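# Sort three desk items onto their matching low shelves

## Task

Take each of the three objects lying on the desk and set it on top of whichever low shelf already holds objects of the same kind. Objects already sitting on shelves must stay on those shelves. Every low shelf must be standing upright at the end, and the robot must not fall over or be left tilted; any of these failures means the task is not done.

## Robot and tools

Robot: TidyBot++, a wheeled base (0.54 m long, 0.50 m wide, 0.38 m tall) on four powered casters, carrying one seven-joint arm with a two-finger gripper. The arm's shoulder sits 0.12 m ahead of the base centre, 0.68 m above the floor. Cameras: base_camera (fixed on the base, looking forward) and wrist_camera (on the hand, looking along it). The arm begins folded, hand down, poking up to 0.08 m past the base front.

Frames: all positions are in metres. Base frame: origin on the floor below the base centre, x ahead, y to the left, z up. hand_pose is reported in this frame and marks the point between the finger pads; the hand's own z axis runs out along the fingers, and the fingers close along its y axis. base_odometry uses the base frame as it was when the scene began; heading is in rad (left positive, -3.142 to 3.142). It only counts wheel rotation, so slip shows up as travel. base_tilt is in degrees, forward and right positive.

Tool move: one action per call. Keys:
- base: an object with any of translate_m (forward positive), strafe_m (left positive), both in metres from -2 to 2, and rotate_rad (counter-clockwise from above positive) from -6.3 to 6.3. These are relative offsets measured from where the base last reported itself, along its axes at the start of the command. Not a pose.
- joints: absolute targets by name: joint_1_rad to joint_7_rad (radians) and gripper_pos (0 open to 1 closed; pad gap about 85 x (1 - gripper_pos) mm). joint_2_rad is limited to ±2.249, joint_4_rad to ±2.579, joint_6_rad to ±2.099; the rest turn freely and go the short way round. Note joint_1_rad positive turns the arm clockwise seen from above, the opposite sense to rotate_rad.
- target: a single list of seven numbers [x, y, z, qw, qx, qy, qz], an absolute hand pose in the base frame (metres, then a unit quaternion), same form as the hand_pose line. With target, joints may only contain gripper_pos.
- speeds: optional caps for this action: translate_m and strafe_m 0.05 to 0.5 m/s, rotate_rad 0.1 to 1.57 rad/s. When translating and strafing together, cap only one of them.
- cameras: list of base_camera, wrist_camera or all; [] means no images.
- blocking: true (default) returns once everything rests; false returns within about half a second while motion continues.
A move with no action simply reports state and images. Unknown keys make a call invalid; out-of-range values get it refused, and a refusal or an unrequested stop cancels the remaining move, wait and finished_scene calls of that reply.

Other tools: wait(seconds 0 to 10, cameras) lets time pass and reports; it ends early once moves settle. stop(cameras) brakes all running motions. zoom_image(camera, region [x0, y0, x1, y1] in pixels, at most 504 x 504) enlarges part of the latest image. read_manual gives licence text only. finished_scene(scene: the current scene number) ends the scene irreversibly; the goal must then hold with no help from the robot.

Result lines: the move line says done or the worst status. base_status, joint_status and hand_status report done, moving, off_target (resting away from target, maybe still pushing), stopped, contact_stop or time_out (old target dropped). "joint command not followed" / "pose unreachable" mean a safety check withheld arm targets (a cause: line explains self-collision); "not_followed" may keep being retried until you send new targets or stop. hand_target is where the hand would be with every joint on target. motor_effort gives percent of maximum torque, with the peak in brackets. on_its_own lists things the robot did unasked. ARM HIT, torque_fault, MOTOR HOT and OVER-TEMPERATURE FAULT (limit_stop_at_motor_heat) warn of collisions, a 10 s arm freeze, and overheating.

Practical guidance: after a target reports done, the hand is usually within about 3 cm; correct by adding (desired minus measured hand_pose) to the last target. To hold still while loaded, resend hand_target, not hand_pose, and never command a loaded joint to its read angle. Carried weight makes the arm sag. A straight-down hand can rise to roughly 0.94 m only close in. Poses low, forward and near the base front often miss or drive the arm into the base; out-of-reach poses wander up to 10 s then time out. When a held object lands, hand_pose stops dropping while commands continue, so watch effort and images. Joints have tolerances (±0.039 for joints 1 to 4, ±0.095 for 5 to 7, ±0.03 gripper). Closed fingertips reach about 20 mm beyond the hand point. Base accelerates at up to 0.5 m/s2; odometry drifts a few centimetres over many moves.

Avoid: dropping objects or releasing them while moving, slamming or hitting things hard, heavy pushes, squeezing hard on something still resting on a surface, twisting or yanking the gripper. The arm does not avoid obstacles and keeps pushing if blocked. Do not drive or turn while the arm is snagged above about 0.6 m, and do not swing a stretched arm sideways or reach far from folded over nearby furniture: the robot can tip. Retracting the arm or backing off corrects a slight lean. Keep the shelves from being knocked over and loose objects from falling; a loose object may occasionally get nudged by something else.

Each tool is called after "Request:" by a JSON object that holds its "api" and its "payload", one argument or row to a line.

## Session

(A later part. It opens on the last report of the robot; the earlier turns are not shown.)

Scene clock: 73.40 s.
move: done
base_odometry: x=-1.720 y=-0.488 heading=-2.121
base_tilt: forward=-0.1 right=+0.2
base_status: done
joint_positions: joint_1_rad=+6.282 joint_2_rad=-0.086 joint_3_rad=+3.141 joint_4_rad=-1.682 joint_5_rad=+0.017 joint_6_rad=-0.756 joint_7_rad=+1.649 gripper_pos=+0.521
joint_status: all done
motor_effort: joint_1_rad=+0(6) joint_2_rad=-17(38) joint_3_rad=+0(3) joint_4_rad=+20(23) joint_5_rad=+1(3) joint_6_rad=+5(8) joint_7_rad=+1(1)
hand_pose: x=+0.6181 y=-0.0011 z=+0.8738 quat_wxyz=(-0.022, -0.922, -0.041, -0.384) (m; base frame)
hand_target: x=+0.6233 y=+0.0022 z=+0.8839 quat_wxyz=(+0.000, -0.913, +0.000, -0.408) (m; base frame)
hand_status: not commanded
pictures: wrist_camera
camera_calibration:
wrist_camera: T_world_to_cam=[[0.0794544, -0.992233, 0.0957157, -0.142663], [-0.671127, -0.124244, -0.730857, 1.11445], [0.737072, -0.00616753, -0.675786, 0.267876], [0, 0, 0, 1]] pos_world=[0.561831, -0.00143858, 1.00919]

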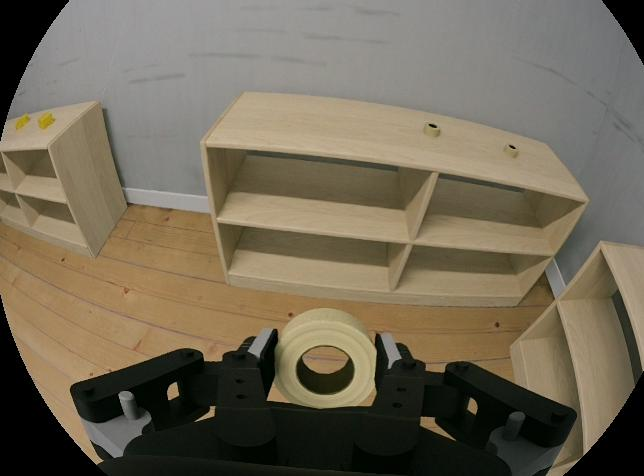

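Request:
{"api": "move", "payload": {
  "base": {"translate_m": 0.73, "strafe_m": 0.06},
  "joints": {"joint_2_rad": 0.628, "joint_4_rad": -0.948, "joint_6_rad": -1.590},
  "cameras": ["wrist_camera"]
}}

Scene clock: 77.27 s.
move: done
base_odometry: x=-2.050 y=-1.141 heading=-2.122
base_tilt: forward=-0.1 right=+0.3
base_status: done
joint_positions: joint_1_rad=+6.282 joint_2_rad=+0.637 joint_3_rad=+3.141 joint_4_rad=-0.980 joint_5_rad=+0.017 joint_6_rad=-1.532 joint_7_rad=+1.649 gripper_pos=+0.521
joint_status: all done
motor_effort: joint_1_rad=+0(1) joint_2_rad=-38(42) joint_3_rad=-1(1) joint_4_rad=+16(21) joint_5_rad=+0(1) joint_6_rad=-1(7) joint_7_rad=+1(1)
hand_pose: x=+0.6810 y=-0.0028 z=+0.6942 quat_wxyz=(-0.008, -0.999, -0.041, +0.004) (m; base frame)
hand_target: x=+0.6730 y=+0.0020 z=+0.7095 quat_wxyz=(+0.000, -1.000, +0.000, +0.012) (m; base frame)
hand_status: not commanded
pictures: wrist_camera
camera_calibration:
wrist_camera: T_world_to_cam=[[0.112886, -0.993473, 0.0163783, -0.09983], [-0.993104, -0.113338, -0.0299826, 0.757918], [0.0316432, -0.0128808, -0.999416, 0.805255], [0, 0, 0, 1]] pos_world=[0.73848, -0.002905, 0.829145]

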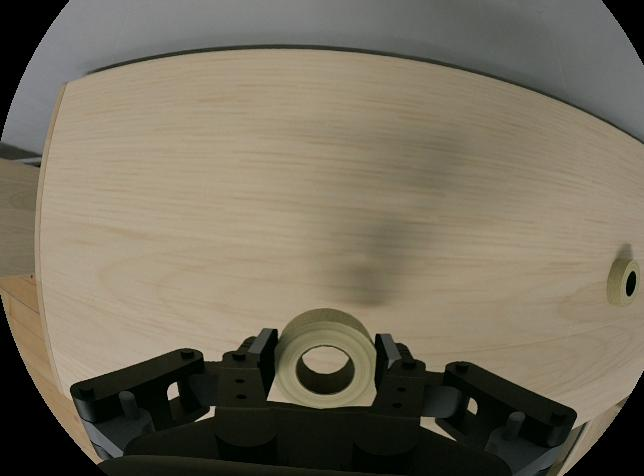

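Request:
{"api": "move", "payload": {
  "joints": {"joint_2_rad": 0.636, "joint_4_rad": -1.125, "joint_6_rad": -1.330},
  "cameras": []
}}

Scene clock: 78.90 s.
move: done
base_odometry: x=-2.050 y=-1.141 heading=-2.122
base_tilt: forward=-0.1 right=+0.1
base_status: not commanded
joint_positions: joint_1_rad=+6.282 joint_2_rad=+0.640 joint_3_rad=+3.141 joint_4_rad=-1.107 joint_5_rad=+0.017 joint_6_rad=-1.388 joint_7_rad=+1.649 gripper_pos=+0.521
joint_status: all done
motor_effort: joint_1_rad=+0(1) joint_2_rad=-38(40) joint_3_rad=-1(1) joint_4_rad=+16(17) joint_5_rad=+0(1) joint_6_rad=+0(1) joint_7_rad=+1(1)
hand_pose: x=+0.6818 y=-0.0026 z=+0.6531 quat_wxyz=(-0.008, -0.999, -0.042, -0.003) (m; base frame)
hand_target: x=+0.6933 y=+0.0021 z=+0.6500 quat_wxyz=(+0.000, -1.000, +0.000, -0.025) (m; base frame)
hand_status: not commanded
pictures: none
No camera images: "cameras" was empty.

Request:
{"api": "move", "payload": {
  "joints": {"joint_4_rad": -1.152, "joint_6_rad": -1.303},
  "cameras": []
}}

Request:
{"api": "move", "payload": {
  "joints": {"joint_4_rad": -1.172, "joint_6_rad": -1.283},
  "cameras": ["wrist_camera"]
}}

Scene clock: 79.70 s.
move: done
base_odometry: x=-2.050 y=-1.141 heading=-2.122
base_tilt: forward=+0.0 right=+0.2
base_status: not commanded
joint_positions: joint_1_rad=+6.282 joint_2_rad=+0.640 joint_3_rad=+3.141 joint_4_rad=-1.134 joint_5_rad=+0.017 joint_6_rad=-1.358 joint_7_rad=+1.649 gripper_pos=+0.521
joint_status: all done
motor_effort: joint_1_rad=+0(0) joint_2_rad=-38(39) joint_3_rad=-1(1) joint_4_rad=+16(17) joint_5_rad=+0(1) joint_6_rad=+0(1) joint_7_rad=+1(1)
hand_pose: x=+0.6810 y=-0.0026 z=+0.6445 quat_wxyz=(-0.008, -0.999, -0.042, -0.004) (m; base frame)
hand_target: x=+0.6916 y=+0.0021 z=+0.6417 quat_wxyz=(+0.000, -1.000, +0.000, -0.025) (m; base frame)
hand_status: not commanded
pictures: none
No camera images: "cameras" was empty.

Scene clock: 80.30 s.
move: done
base_odometry: x=-2.050 y=-1.141 heading=-2.122
base_tilt: forward=-0.1 right=+0.3
base_status: not commanded
joint_positions: joint_1_rad=+6.282 joint_2_rad=+0.640 joint_3_rad=+3.141 joint_4_rad=-1.152 joint_5_rad=+0.017 joint_6_rad=-1.338 joint_7_rad=+1.649 gripper_pos=+0.521
joint_status: all done
motor_effort: joint_1_rad=+0(0) joint_2_rad=-36(39) joint_3_rad=-1(1) joint_4_rad=+16(17) joint_5_rad=+0(1) joint_6_rad=+1(1) joint_7_rad=+1(1)
hand_pose: x=+0.6808 y=-0.0026 z=+0.6395 quat_wxyz=(-0.008, -0.999, -0.042, -0.006) (m; base frame)
hand_target: x=+0.6902 y=+0.0021 z=+0.6355 quat_wxyz=(+0.000, -1.000, +0.000, -0.025) (m; base frame)
hand_status: not commanded
pictures: wrist_camera
camera_calibration:
wrist_camera: T_world_to_cam=[[0.11575, -0.993111, 0.0182191, -0.101861], [-0.991924, -0.11653, -0.0500679, 0.768122], [0.0518461, -0.0122767, -0.99858, 0.736245], [0, 0, 0, 1]] pos_world=[0.735538, -0.00261099, 0.775513]

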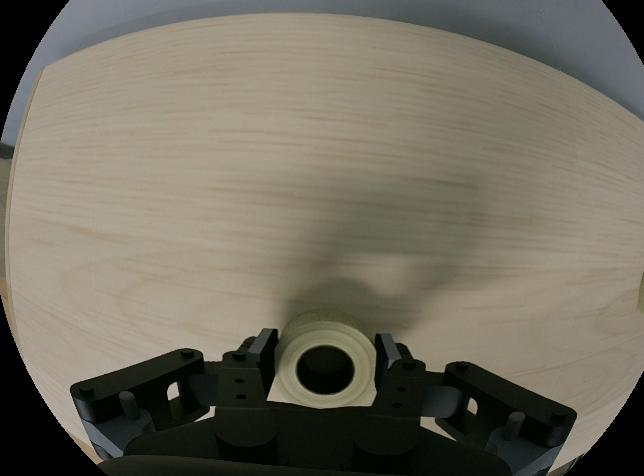

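Request:
{"api": "move", "payload": {
  "joints": {"joint_4_rad": -1.185, "joint_6_rad": -1.270},
  "cameras": []
}}

Scene clock: 80.97 s.
move: done
base_odometry: x=-2.050 y=-1.141 heading=-2.122
base_tilt: forward=+0.0 right=+0.2
base_status: not commanded
joint_positions: joint_1_rad=+6.282 joint_2_rad=+0.636 joint_3_rad=+3.141 joint_4_rad=-1.158 joint_5_rad=+0.017 joint_6_rad=-1.331 joint_7_rad=+1.649 gripper_pos=+0.521
joint_status: all done
motor_effort: joint_1_rad=+0(1) joint_2_rad=-35(36) joint_3_rad=-1(1) joint_4_rad=+15(16) joint_5_rad=+0(1) joint_6_rad=+0(1) joint_7_rad=+1(1)
hand_pose: x=+0.6807 y=-0.0026 z=+0.6394 quat_wxyz=(-0.008, -0.999, -0.042, -0.008) (m; base frame)
hand_target: x=+0.6892 y=+0.0021 z=+0.6316 quat_wxyz=(+0.000, -1.000, +0.000, -0.025) (m; base frame)
hand_status: not commanded
pictures: none
No camera images: "cameras" was empty.

Request:
{"api": "move", "payload": {
  "joints": {"gripper_pos": 0.3},
  "cameras": ["wrist_camera"]
}}

Request:
{"api": "move", "payload": {
  "joints": {"joint_2_rad": 0.55, "joint_4_rad": -0.75, "joint_6_rad": -1.80, "gripper_pos": 0.0},
  "blocking": false,
  "cameras": ["wrist_camera"]
}}

Scene clock: 83.03 s.
move: done
base_odometry: x=-2.050 y=-1.141 heading=-2.122
base_tilt: forward=-0.1 right=+0.2
base_status: not commanded
joint_positions: joint_1_rad=+6.282 joint_2_rad=+0.637 joint_3_rad=+3.141 joint_4_rad=-1.163 joint_5_rad=+0.017 joint_6_rad=-1.326 joint_7_rad=+1.649 gripper_pos=+0.300
joint_status: all done
motor_effort: joint_1_rad=+0(1) joint_2_rad=-38(38) joint_3_rad=-1(1) joint_4_rad=+16(17) joint_5_rad=+0(1) joint_6_rad=+0(1) joint_7_rad=+1(1)
hand_pose: x=+0.6804 y=-0.0026 z=+0.6378 quat_wxyz=(-0.008, -0.999, -0.042, -0.008) (m; base frame)
hand_target: x=+0.6892 y=+0.0021 z=+0.6316 quat_wxyz=(+0.000, -1.000, +0.000, -0.025) (m; base frame)
hand_status: not commanded
pictures: wrist_camera
camera_calibration:
wrist_camera: T_world_to_cam=[[0.115888, -0.993087, 0.0186822, -0.102102], [-0.991697, -0.116741, -0.0539376, 0.770088], [0.0557456, -0.0122763, -0.99837, 0.731857], [0, 0, 0, 1]] pos_world=[0.734728, -0.00251127, 0.774108]

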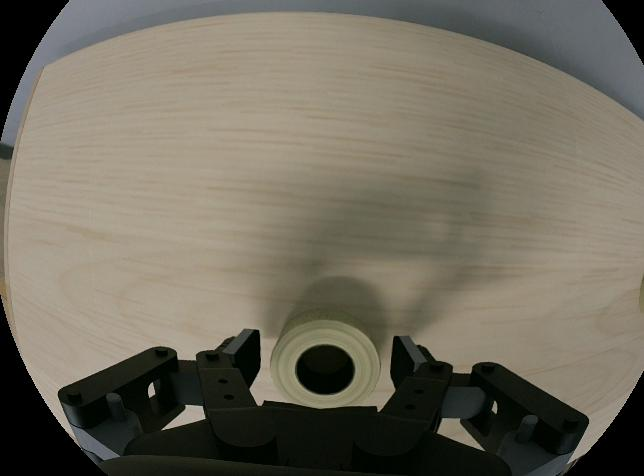

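Scene clock: 83.53 s.
move: moving
base_odometry: x=-2.050 y=-1.141 heading=-2.122
base_tilt: forward=-0.1 right=+0.2
base_status: not commanded
joint_positions: joint_1_rad=+6.282 joint_2_rad=+0.636 joint_3_rad=+3.141 joint_4_rad=-1.094 joint_5_rad=+0.017 joint_6_rad=-1.384 joint_7_rad=+1.649 gripper_pos=+0.000
joint_status: joint_2_rad moving; joint_4_rad moving; joint_6_rad moving; gripper_pos moving
motor_effort: joint_1_rad=+0(0) joint_2_rad=-40(40) joint_3_rad=+0(1) joint_4_rad=+17(17) joint_5_rad=+0(1) joint_6_rad=-1(1) joint_7_rad=+1(1)
hand_pose: x=+0.6881 y=-0.0026 z=+0.6595 quat_wxyz=(-0.009, -0.999, -0.042, -0.014) (m; base frame)
hand_target: x=+0.6879 y=+0.0021 z=+0.6874 quat_wxyz=(+0.000, -1.000, +0.000, -0.024) (m; base frame)
hand_status: not commanded
pictures: wrist_camera
camera_calibration:
wrist_camera: T_world_to_cam=[[0.114636, -0.993202, 0.0201963, -0.103597], [-0.991102, -0.115731, -0.0657571, 0.786264], [0.0676474, -0.0124784, -0.997631, 0.744359], [0, 0, 0, 1]] pos_world=[0.74079, -0.00260935, 0.79639]

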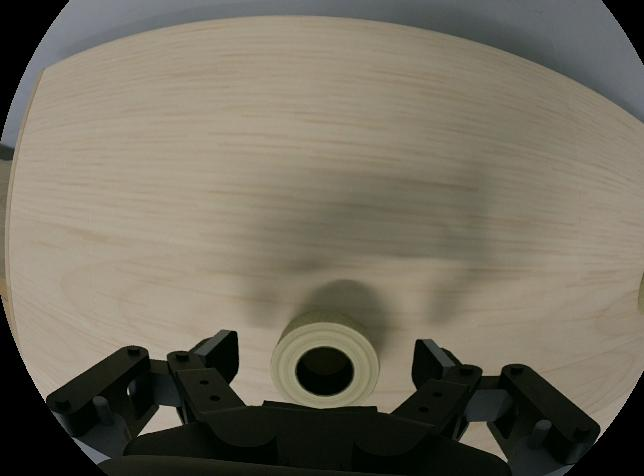

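Request:
{"api": "move", "payload": {
  "base": {"translate_m": -1.9, "strafe_m": -0.1, "rotate_rad": 3.141},
  "joints": {"joint_1_rad": 0.0, "joint_2_rad": 0.36, "joint_3_rad": 3.14, "joint_4_rad": -0.80, "joint_5_rad": 0.0, "joint_6_rad": -1.85},
  "cameras": ["wrist_camera"]
}}

Scene clock: 89.53 s.
earlier move: done
move: done
base_odometry: x=-1.141 y=+0.530 heading=+1.020
base_tilt: forward=-0.1 right=+0.3
base_status: done
joint_positions: joint_1_rad=+6.283 joint_2_rad=+0.371 joint_3_rad=+3.141 joint_4_rad=-0.827 joint_5_rad=+0.017 joint_6_rad=-1.799 joint_7_rad=+1.649 gripper_pos=+0.000
joint_status: all done
motor_effort: joint_1_rad=+0(5) joint_2_rad=-29(41) joint_3_rad=+0(4) joint_4_rad=+16(17) joint_5_rad=+0(2) joint_6_rad=+0(2) joint_7_rad=+1(1)
hand_pose: x=+0.6093 y=-0.0034 z=+0.8802 quat_wxyz=(-0.011, -0.997, -0.037, -0.072) (m; base frame)
hand_target: x=+0.5963 y=+0.0019 z=+0.8925 quat_wxyz=(+0.000, -0.998, +0.000, -0.066) (m; base frame)
hand_status: not commanded
pictures: wrist_camera
camera_calibration:
wrist_camera: T_world_to_cam=[[0.103496, -0.994107, 0.0322341, -0.103656], [-0.977761, -0.107631, -0.179999, 0.814953], [0.182408, -0.012888, -0.983138, 0.887118], [0, 0, 0, 1]] pos_world=[0.64574, -0.00389727, 1.02219]

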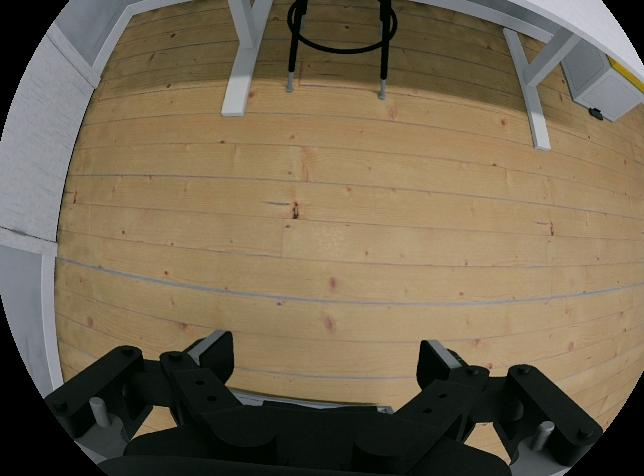

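Request:
{"api": "move", "payload": {
  "base": {"translate_m": 0.70, "strafe_m": 0.08},
  "joints": {"joint_2_rad": 0.458, "joint_4_rad": -0.712, "joint_6_rad": -1.988},
  "cameras": ["wrist_camera"]
}}

Request:
{"api": "zoom_image", "payload": {
  "camera": "wrist_camera",
  "region": [200, 180, 460, 380]
}}

Scene clock: 92.53 s.
move: done
base_odometry: x=-0.843 y=+1.169 heading=+1.020
base_tilt: forward=-0.1 right=+0.3
base_status: done
joint_positions: joint_1_rad=+6.283 joint_2_rad=+0.460 joint_3_rad=+3.141 joint_4_rad=-0.742 joint_5_rad=+0.017 joint_6_rad=-1.935 joint_7_rad=+1.649 gripper_pos=+0.000
joint_status: all done
motor_effort: joint_1_rad=+0(2) joint_2_rad=-31(34) joint_3_rad=+0(1) joint_4_rad=+15(17) joint_5_rad=+0(1) joint_6_rad=-1(2) joint_7_rad=+1(1)
hand_pose: x=+0.6005 y=-0.0032 z=+0.8611 quat_wxyz=(-0.008, -0.999, -0.037, -0.002) (m; base frame)
hand_target: x=+0.5894 y=+0.0019 z=+0.8706 quat_wxyz=(+0.000, -1.000, +0.000, +0.008) (m; base frame)
hand_status: not commanded
pictures: wrist_camera
camera_calibration:
wrist_camera: T_world_to_cam=[[0.104786, -0.994351, 0.0169057, -0.0894958], [-0.993497, -0.105427, -0.0429905, 0.694477], [0.04453, -0.012291, -0.998932, 0.966384], [0, 0, 0, 1]] pos_world=[0.656306, -0.00389597, 0.996721]

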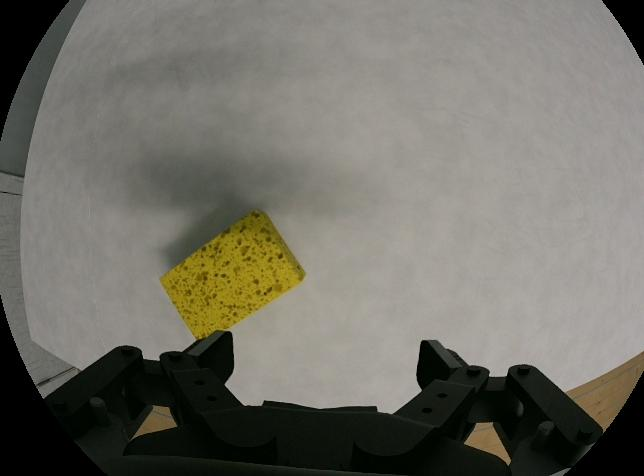

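Scaled by 1.938.

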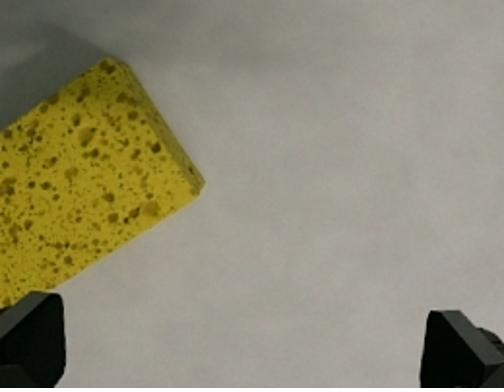

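Request:
{"api": "move", "payload": {
  "base": {"translate_m": 0.014, "strafe_m": 0.079},
  "joints": {"joint_2_rad": 0.402, "joint_4_rad": -1.018, "joint_6_rad": -1.657, "joint_7_rad": 0.634},
  "cameras": ["wrist_camera"]
}}

Request:
{"api": "zoom_image", "payload": {
  "camera": "wrist_camera",
  "region": [200, 200, 460, 400]
}}

Scene clock: 95.37 s.
move: done
base_odometry: x=-0.903 y=+1.222 heading=+1.020
base_tilt: forward=-0.2 right=+0.2
base_status: done
joint_positions: joint_1_rad=+6.275 joint_2_rad=+0.428 joint_3_rad=+3.141 joint_4_rad=-0.996 joint_5_rad=+0.017 joint_6_rad=-1.716 joint_7_rad=+0.717 gripper_pos=+0.000
joint_status: all done
motor_effort: joint_1_rad=+0(4) joint_2_rad=-31(33) joint_3_rad=-1(2) joint_4_rad=+16(17) joint_5_rad=+0(1) joint_6_rad=-1(1) joint_7_rad=+1(2)
hand_pose: x=+0.6051 y=+0.0003 z=+0.7993 quat_wxyz=(-0.007, -0.911, +0.411, -0.004) (m; base frame)
hand_target: x=+0.6145 y=+0.0020 z=+0.8056 quat_wxyz=(+0.015, -0.892, +0.451, -0.029) (m; base frame)
hand_status: not commanded
pictures: wrist_camera
camera_calibration:
wrist_camera: T_world_to_cam=[[-0.728706, -0.684737, 0.0110503, 0.423498], [-0.684258, 0.727349, -0.0524793, 0.516948], [0.0278971, -0.0458032, -0.998561, 0.914242], [0, 0, 0, 1]] pos_world=[0.636826, -0.0441418, 0.935376]

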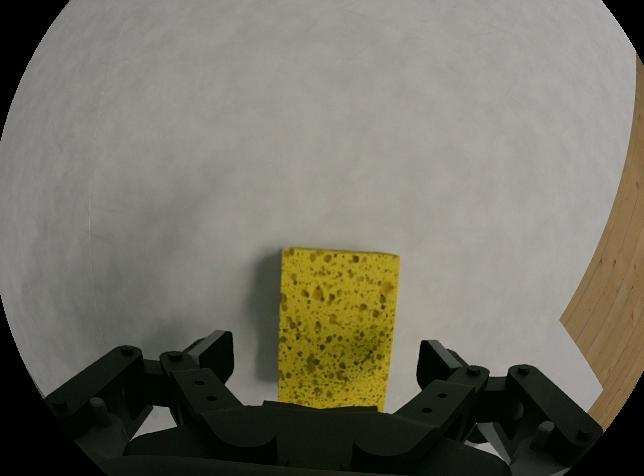

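Scaled by 1.938.

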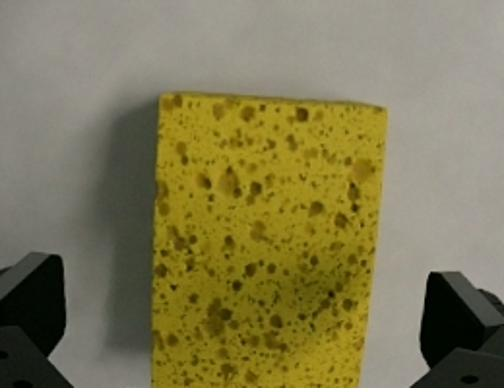

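Request:
{"api": "move", "payload": {
  "base": {"translate_m": -0.003, "strafe_m": -0.003},
  "joints": {"joint_2_rad": 0.392, "joint_4_rad": -1.199, "joint_6_rad": -1.483},
  "cameras": ["wrist_camera"]
}}

Request:
{"api": "zoom_image", "payload": {
  "camera": "wrist_camera",
  "region": [200, 200, 460, 400]
}}

Scene clock: 97.23 s.
move: done
base_odometry: x=-0.902 y=+1.218 heading=+1.020
base_tilt: forward=-0.1 right=+0.2
base_status: done
joint_positions: joint_1_rad=+6.276 joint_2_rad=+0.415 joint_3_rad=+3.141 joint_4_rad=-1.179 joint_5_rad=+0.017 joint_6_rad=-1.544 joint_7_rad=+0.714 gripper_pos=+0.000
joint_status: all done
motor_effort: joint_1_rad=+0(3) joint_2_rad=-31(34) joint_3_rad=+0(2) joint_4_rad=+16(18) joint_5_rad=+1(1) joint_6_rad=-1(1) joint_7_rad=+1(1)
hand_pose: x=+0.6042 y=+0.0001 z=+0.7484 quat_wxyz=(-0.007, -0.911, +0.411, -0.005) (m; base frame)
hand_target: x=+0.6150 y=+0.0020 z=+0.7537 quat_wxyz=(+0.016, -0.892, +0.451, -0.030) (m; base frame)
hand_status: not commanded
pictures: wrist_camera
camera_calibration:
wrist_camera: T_world_to_cam=[[-0.728672, -0.6848, 0.00929845, 0.424494], [-0.684188, 0.727284, -0.0542602, 0.515066], [0.0303948, -0.0458998, -0.998484, 0.861971], [0, 0, 0, 1]] pos_world=[0.63552, -0.044342, 0.884664]

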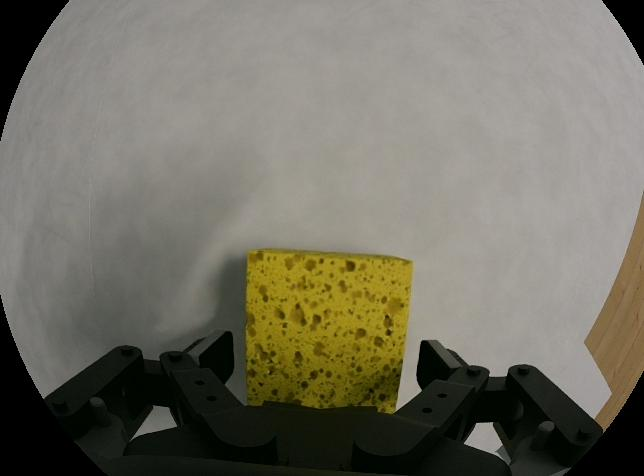

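Scaled by 1.938.

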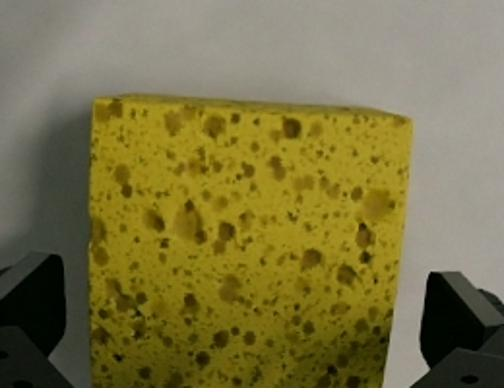

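Request:
{"api": "move", "payload": {
  "joints": {"gripper_pos": 0.5},
  "cameras": []
}}

Scene clock: 98.20 s.
move: off_target
base_odometry: x=-0.902 y=+1.218 heading=+1.020
base_tilt: forward=-0.1 right=+0.3
base_status: not commanded
joint_positions: joint_1_rad=+6.276 joint_2_rad=+0.408 joint_3_rad=+3.141 joint_4_rad=-1.181 joint_5_rad=+0.017 joint_6_rad=-1.541 joint_7_rad=+0.714 gripper_pos=+0.409
joint_status: gripper_pos off_target (ended at +0.409, target +0.500)
motor_effort: joint_1_rad=-1(1) joint_2_rad=-31(31) joint_3_rad=+0(1) joint_4_rad=+17(17) joint_5_rad=+1(1) joint_6_rad=-1(1) joint_7_rad=+1(1)
hand_pose: x=+0.6039 y=+0.0001 z=+0.7511 quat_wxyz=(-0.005, -0.911, +0.411, -0.009) (m; base frame)
hand_target: x=+0.6150 y=+0.0020 z=+0.7537 quat_wxyz=(+0.016, -0.892, +0.451, -0.030) (m; base frame)
hand_status: not commanded
pictures: none
No camera images: "cameras" was empty.

Request:
{"api": "move", "payload": {
  "joints": {"joint_2_rad": 0.45, "joint_4_rad": -0.80, "joint_6_rad": -1.88, "gripper_pos": 0.53},
  "blocking": false,
  "cameras": []
}}

Request:
{"api": "move", "payload": {
  "base": {"translate_m": -1.83, "strafe_m": -1.474, "rotate_rad": -3.141},
  "joints": {"joint_1_rad": 0.0, "joint_2_rad": -0.1, "joint_3_rad": 3.14, "joint_4_rad": -1.7, "joint_5_rad": 0.0, "joint_6_rad": -0.7, "joint_7_rad": 1.57},
  "cameras": ["wrist_camera"]
}}

Scene clock: 99.57 s.
move: moving
base_odometry: x=-0.902 y=+1.218 heading=+1.020
base_tilt: forward=-0.1 right=+0.2
base_status: not commanded
joint_positions: joint_1_rad=+6.276 joint_2_rad=+0.410 joint_3_rad=+3.141 joint_4_rad=-1.109 joint_5_rad=+0.017 joint_6_rad=-1.575 joint_7_rad=+0.714 gripper_pos=+0.409
joint_status: joint_2_rad moving; joint_4_rad moving; joint_6_rad moving; gripper_pos off_target (ended at +0.409, target +0.530)
motor_effort: joint_1_rad=+0(0) joint_2_rad=-32(33) joint_3_rad=+0(1) joint_4_rad=+17(18) joint_5_rad=+0(1) joint_6_rad=+1(1) joint_7_rad=+1(1)
hand_pose: x=+0.6156 y=+0.0001 z=+0.7732 quat_wxyz=(+0.003, -0.911, +0.412, -0.025) (m; base frame)
hand_target: x=+0.6154 y=+0.0020 z=+0.7860 quat_wxyz=(+0.011, -0.892, +0.451, -0.022) (m; base frame)
hand_status: not commanded
pictures: none
No camera images: "cameras" was empty.

Scene clock: 106.50 s.
move: done
base_odometry: x=-0.603 y=-1.113 heading=-2.121
base_tilt: forward=-0.1 right=+0.3
base_status: done
joint_positions: joint_1_rad=+6.283 joint_2_rad=-0.086 joint_3_rad=+3.141 joint_4_rad=-1.681 joint_5_rad=+0.017 joint_6_rad=-0.758 joint_7_rad=+1.490 gripper_pos=+0.410
joint_status: all done
motor_effort: joint_1_rad=+0(6) joint_2_rad=-17(38) joint_3_rad=+0(4) joint_4_rad=+20(23) joint_5_rad=+0(3) joint_6_rad=+6(8) joint_7_rad=+1(2)
hand_pose: x=+0.6180 y=-0.0023 z=+0.8744 quat_wxyz=(+0.008, -0.922, +0.034, -0.385) (m; base frame)
hand_target: x=+0.6233 y=+0.0022 z=+0.8839 quat_wxyz=(+0.000, -0.913, +0.000, -0.408) (m; base frame)
hand_status: not commanded
pictures: wrist_camera
camera_calibration:
wrist_camera: T_world_to_cam=[[-0.0349702, -0.99924, -0.0172284, 0.0255637], [-0.67487, 0.036326, -0.737042, 1.12281], [0.737108, -0.0141475, -0.675627, 0.268136], [0, 0, 0, 1]] pos_world=[0.561003, -0.0114496, 1.00916]

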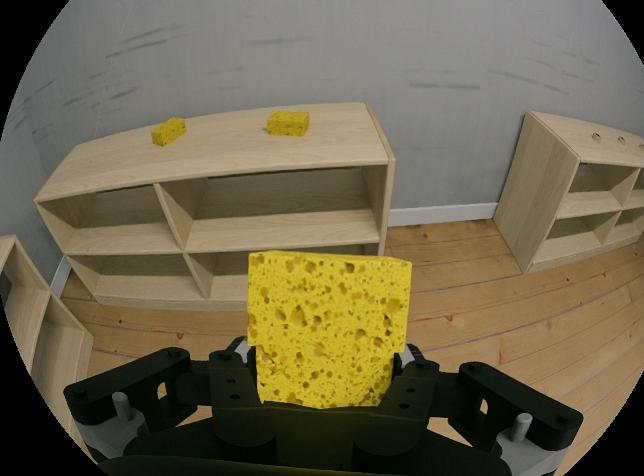

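Request:
{"api": "zoom_image", "payload": {
  "camera": "wrist_camera",
  "region": [130, 90, 400, 210]
}}

Scaled by 1.867.

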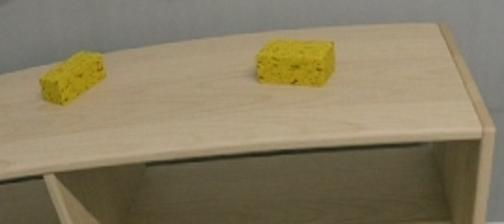

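Request:
{"api": "move", "payload": {
  "base": {"translate_m": 0.69, "strafe_m": 0.275},
  "joints": {"joint_2_rad": 0.630, "joint_4_rad": -0.814, "joint_6_rad": -1.720},
  "cameras": ["wrist_camera"]
}}

Scene clock: 111.47 s.
move: done
base_odometry: x=-0.729 y=-1.845 heading=-2.121
base_tilt: forward=-0.2 right=+0.3
base_status: done
joint_positions: joint_1_rad=+6.283 joint_2_rad=+0.634 joint_3_rad=+3.141 joint_4_rad=-0.846 joint_5_rad=+0.017 joint_6_rad=-1.662 joint_7_rad=+1.490 gripper_pos=+0.410
joint_status: all done
motor_effort: joint_1_rad=+0(1) joint_2_rad=-38(41) joint_3_rad=-1(1) joint_4_rad=+16(21) joint_5_rad=+0(1) joint_6_rad=+0(7) joint_7_rad=+1(1)
hand_pose: x=+0.6809 y=-0.0040 z=+0.7381 quat_wxyz=(-0.008, -0.999, +0.041, +0.000) (m; base frame)
hand_target: x=+0.6717 y=+0.0020 z=+0.7503 quat_wxyz=(+0.000, -1.000, +0.000, +0.011) (m; base frame)
hand_status: not commanded
pictures: wrist_camera
camera_calibration:
wrist_camera: T_world_to_cam=[[-0.0507512, -0.998551, 0.0178983, 0.00855299], [-0.997971, 0.0500154, -0.0394062, 0.769994], [0.0384539, -0.0198619, -0.999063, 0.844134], [0, 0, 0, 1]] pos_world=[0.736406, -0.0132049, 0.873533]

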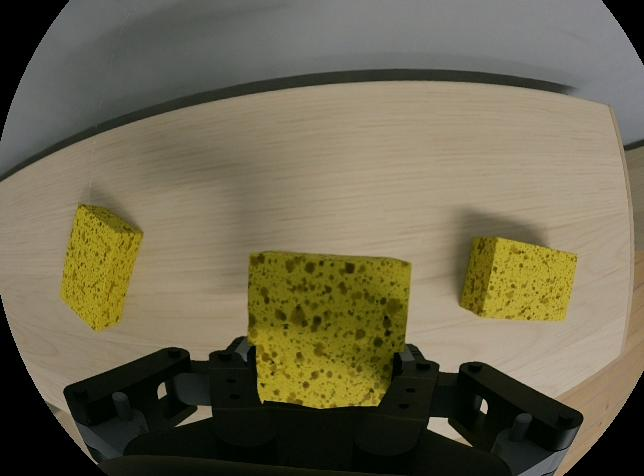

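Request:
{"api": "move", "payload": {
  "joints": {"joint_2_rad": 0.638, "joint_4_rad": -1.125, "joint_6_rad": -1.330},
  "cameras": ["wrist_camera"]
}}

Scene clock: 113.87 s.
move: done
base_odometry: x=-0.729 y=-1.845 heading=-2.121
base_tilt: forward=-0.1 right=+0.2
base_status: not commanded
joint_positions: joint_1_rad=+6.283 joint_2_rad=+0.639 joint_3_rad=+3.141 joint_4_rad=-1.105 joint_5_rad=+0.017 joint_6_rad=-1.389 joint_7_rad=+1.490 gripper_pos=+0.410
joint_status: all done
motor_effort: joint_1_rad=+0(1) joint_2_rad=-38(40) joint_3_rad=+0(1) joint_4_rad=+16(17) joint_5_rad=+1(1) joint_6_rad=+0(1) joint_7_rad=+1(1)
hand_pose: x=+0.6822 y=-0.0039 z=+0.6544 quat_wxyz=(-0.008, -0.999, +0.039, -0.005) (m; base frame)
hand_target: x=+0.6933 y=+0.0021 z=+0.6488 quat_wxyz=(+0.000, -1.000, +0.000, -0.024) (m; base frame)
hand_status: not commanded
pictures: wrist_camera
camera_calibration:
wrist_camera: T_world_to_cam=[[-0.0463083, -0.998779, 0.0172266, 0.00759011], [-0.997765, 0.0454161, -0.0490041, 0.774173], [0.0481619, -0.0194574, -0.99865, 0.753621], [0, 0, 0, 1]] pos_world=[0.736499, -0.0129156, 0.790411]

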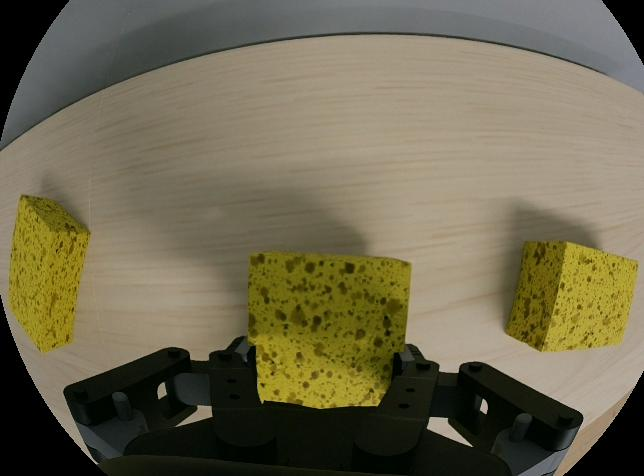

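Request:
{"api": "move", "payload": {
  "joints": {"joint_4_rad": -1.153, "joint_6_rad": -1.302},
  "cameras": []
}}

Request:
{"api": "move", "payload": {
  "joints": {"joint_4_rad": -1.170, "joint_6_rad": -1.285},
  "cameras": []
}}

Scene clock: 114.77 s.
move: done
base_odometry: x=-0.729 y=-1.845 heading=-2.121
base_tilt: forward=-0.1 right=+0.2
base_status: not commanded
joint_positions: joint_1_rad=+6.283 joint_2_rad=+0.640 joint_3_rad=+3.141 joint_4_rad=-1.135 joint_5_rad=+0.017 joint_6_rad=-1.357 joint_7_rad=+1.490 gripper_pos=+0.410
joint_status: all done
motor_effort: joint_1_rad=+0(1) joint_2_rad=-38(39) joint_3_rad=+0(1) joint_4_rad=+16(17) joint_5_rad=+0(1) joint_6_rad=-1(1) joint_7_rad=+1(1)
hand_pose: x=+0.6811 y=-0.0038 z=+0.6447 quat_wxyz=(-0.008, -0.999, +0.039, -0.005) (m; base frame)
hand_target: x=+0.6915 y=+0.0021 z=+0.6402 quat_wxyz=(+0.000, -1.000, +0.000, -0.024) (m; base frame)
hand_status: not commanded
pictures: none
No camera images: "cameras" was empty.

Scene clock: 115.33 s.
move: done
base_odometry: x=-0.729 y=-1.845 heading=-2.121
base_tilt: forward=-0.1 right=+0.2
base_status: not commanded
joint_positions: joint_1_rad=+6.283 joint_2_rad=+0.638 joint_3_rad=+3.141 joint_4_rad=-1.148 joint_5_rad=+0.017 joint_6_rad=-1.341 joint_7_rad=+1.490 gripper_pos=+0.410
joint_status: all done
motor_effort: joint_1_rad=+0(1) joint_2_rad=-36(38) joint_3_rad=+0(1) joint_4_rad=+15(17) joint_5_rad=+0(1) joint_6_rad=+1(1) joint_7_rad=+1(1)
hand_pose: x=+0.6813 y=-0.0038 z=+0.6414 quat_wxyz=(-0.008, -0.999, +0.038, -0.007) (m; base frame)
hand_target: x=+0.6902 y=+0.0021 z=+0.6350 quat_wxyz=(+0.000, -1.000, +0.000, -0.024) (m; base frame)
hand_status: not commanded
pictures: none
No camera images: "cameras" was empty.

Request:
{"api": "move", "payload": {
  "joints": {"gripper_pos": 0.15},
  "cameras": ["wrist_camera"]
}}

Request:
{"api": "move", "payload": {
  "joints": {"joint_2_rad": 0.58, "joint_4_rad": -0.75, "joint_6_rad": -1.83, "gripper_pos": 0.0},
  "cameras": ["wrist_camera"]
}}

Scene clock: 118.03 s.
move: done
base_odometry: x=-0.729 y=-1.845 heading=-2.121
base_tilt: forward=-0.1 right=+0.2
base_status: not commanded
joint_positions: joint_1_rad=+6.283 joint_2_rad=+0.638 joint_3_rad=+3.141 joint_4_rad=-1.149 joint_5_rad=+0.017 joint_6_rad=-1.340 joint_7_rad=+1.490 gripper_pos=+0.150
joint_status: all done
motor_effort: joint_1_rad=+0(0) joint_2_rad=-38(38) joint_3_rad=+0(1) joint_4_rad=+16(16) joint_5_rad=+0(1) joint_6_rad=+0(1) joint_7_rad=+1(1)
hand_pose: x=+0.6812 y=-0.0038 z=+0.6410 quat_wxyz=(-0.008, -0.999, +0.038, -0.007) (m; base frame)
hand_target: x=+0.6902 y=+0.0021 z=+0.6350 quat_wxyz=(+0.000, -1.000, +0.000, -0.024) (m; base frame)
hand_status: not commanded
pictures: wrist_camera
camera_calibration:
wrist_camera: T_world_to_cam=[[-0.0453893, -0.998828, 0.0168289, 0.00746265], [-0.997533, 0.0444144, -0.0543712, 0.775707], [0.05356, -0.0192553, -0.998379, 0.736442], [0, 0, 0, 1]] pos_world=[0.734688, -0.0128183, 0.777298]

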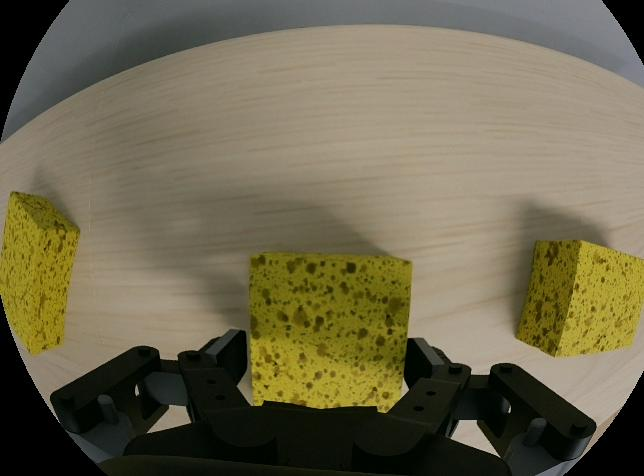

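Scene clock: 119.97 s.
move: done
base_odometry: x=-0.729 y=-1.845 heading=-2.121
base_tilt: forward=-0.1 right=+0.2
base_status: not commanded
joint_positions: joint_1_rad=+6.283 joint_2_rad=+0.596 joint_3_rad=+3.141 joint_4_rad=-0.780 joint_5_rad=+0.017 joint_6_rad=-1.771 joint_7_rad=+1.490 gripper_pos=+0.000
joint_status: all done
motor_effort: joint_1_rad=+0(0) joint_2_rad=-37(40) joint_3_rad=+0(1) joint_4_rad=+15(18) joint_5_rad=+1(1) joint_6_rad=+0(1) joint_7_rad=+1(1)
hand_pose: x=+0.6621 y=-0.0039 z=+0.7797 quat_wxyz=(-0.008, -0.999, +0.042, +0.002) (m; base frame)
hand_target: x=+0.6491 y=+0.0019 z=+0.7975 quat_wxyz=(+0.000, -1.000, +0.000, +0.009) (m; base frame)
hand_status: not commanded
pictures: wrist_camera
camera_calibration:
wrist_camera: T_world_to_cam=[[-0.0522697, -0.998473, 0.017851, 0.00802077], [-0.998042, 0.0516155, -0.0353247, 0.749706], [0.0343494, -0.0196625, -0.999216, 0.889298], [0, 0, 0, 1]] pos_world=[0.71811, -0.0132021, 0.914941]

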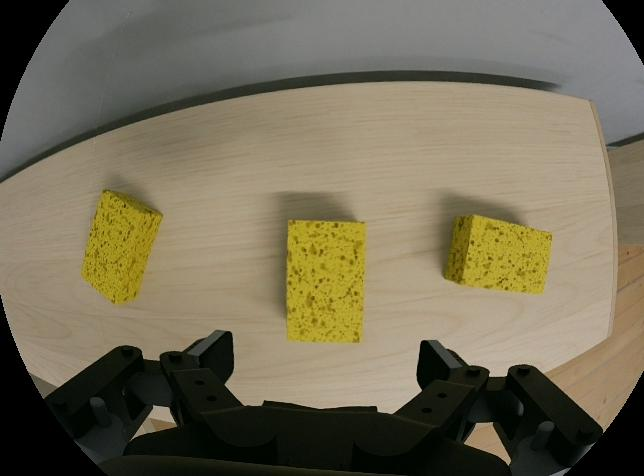

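Request:
{"api": "finished_scene", "payload": {
  "scene": 2
}}

The scene is finished: the task was done.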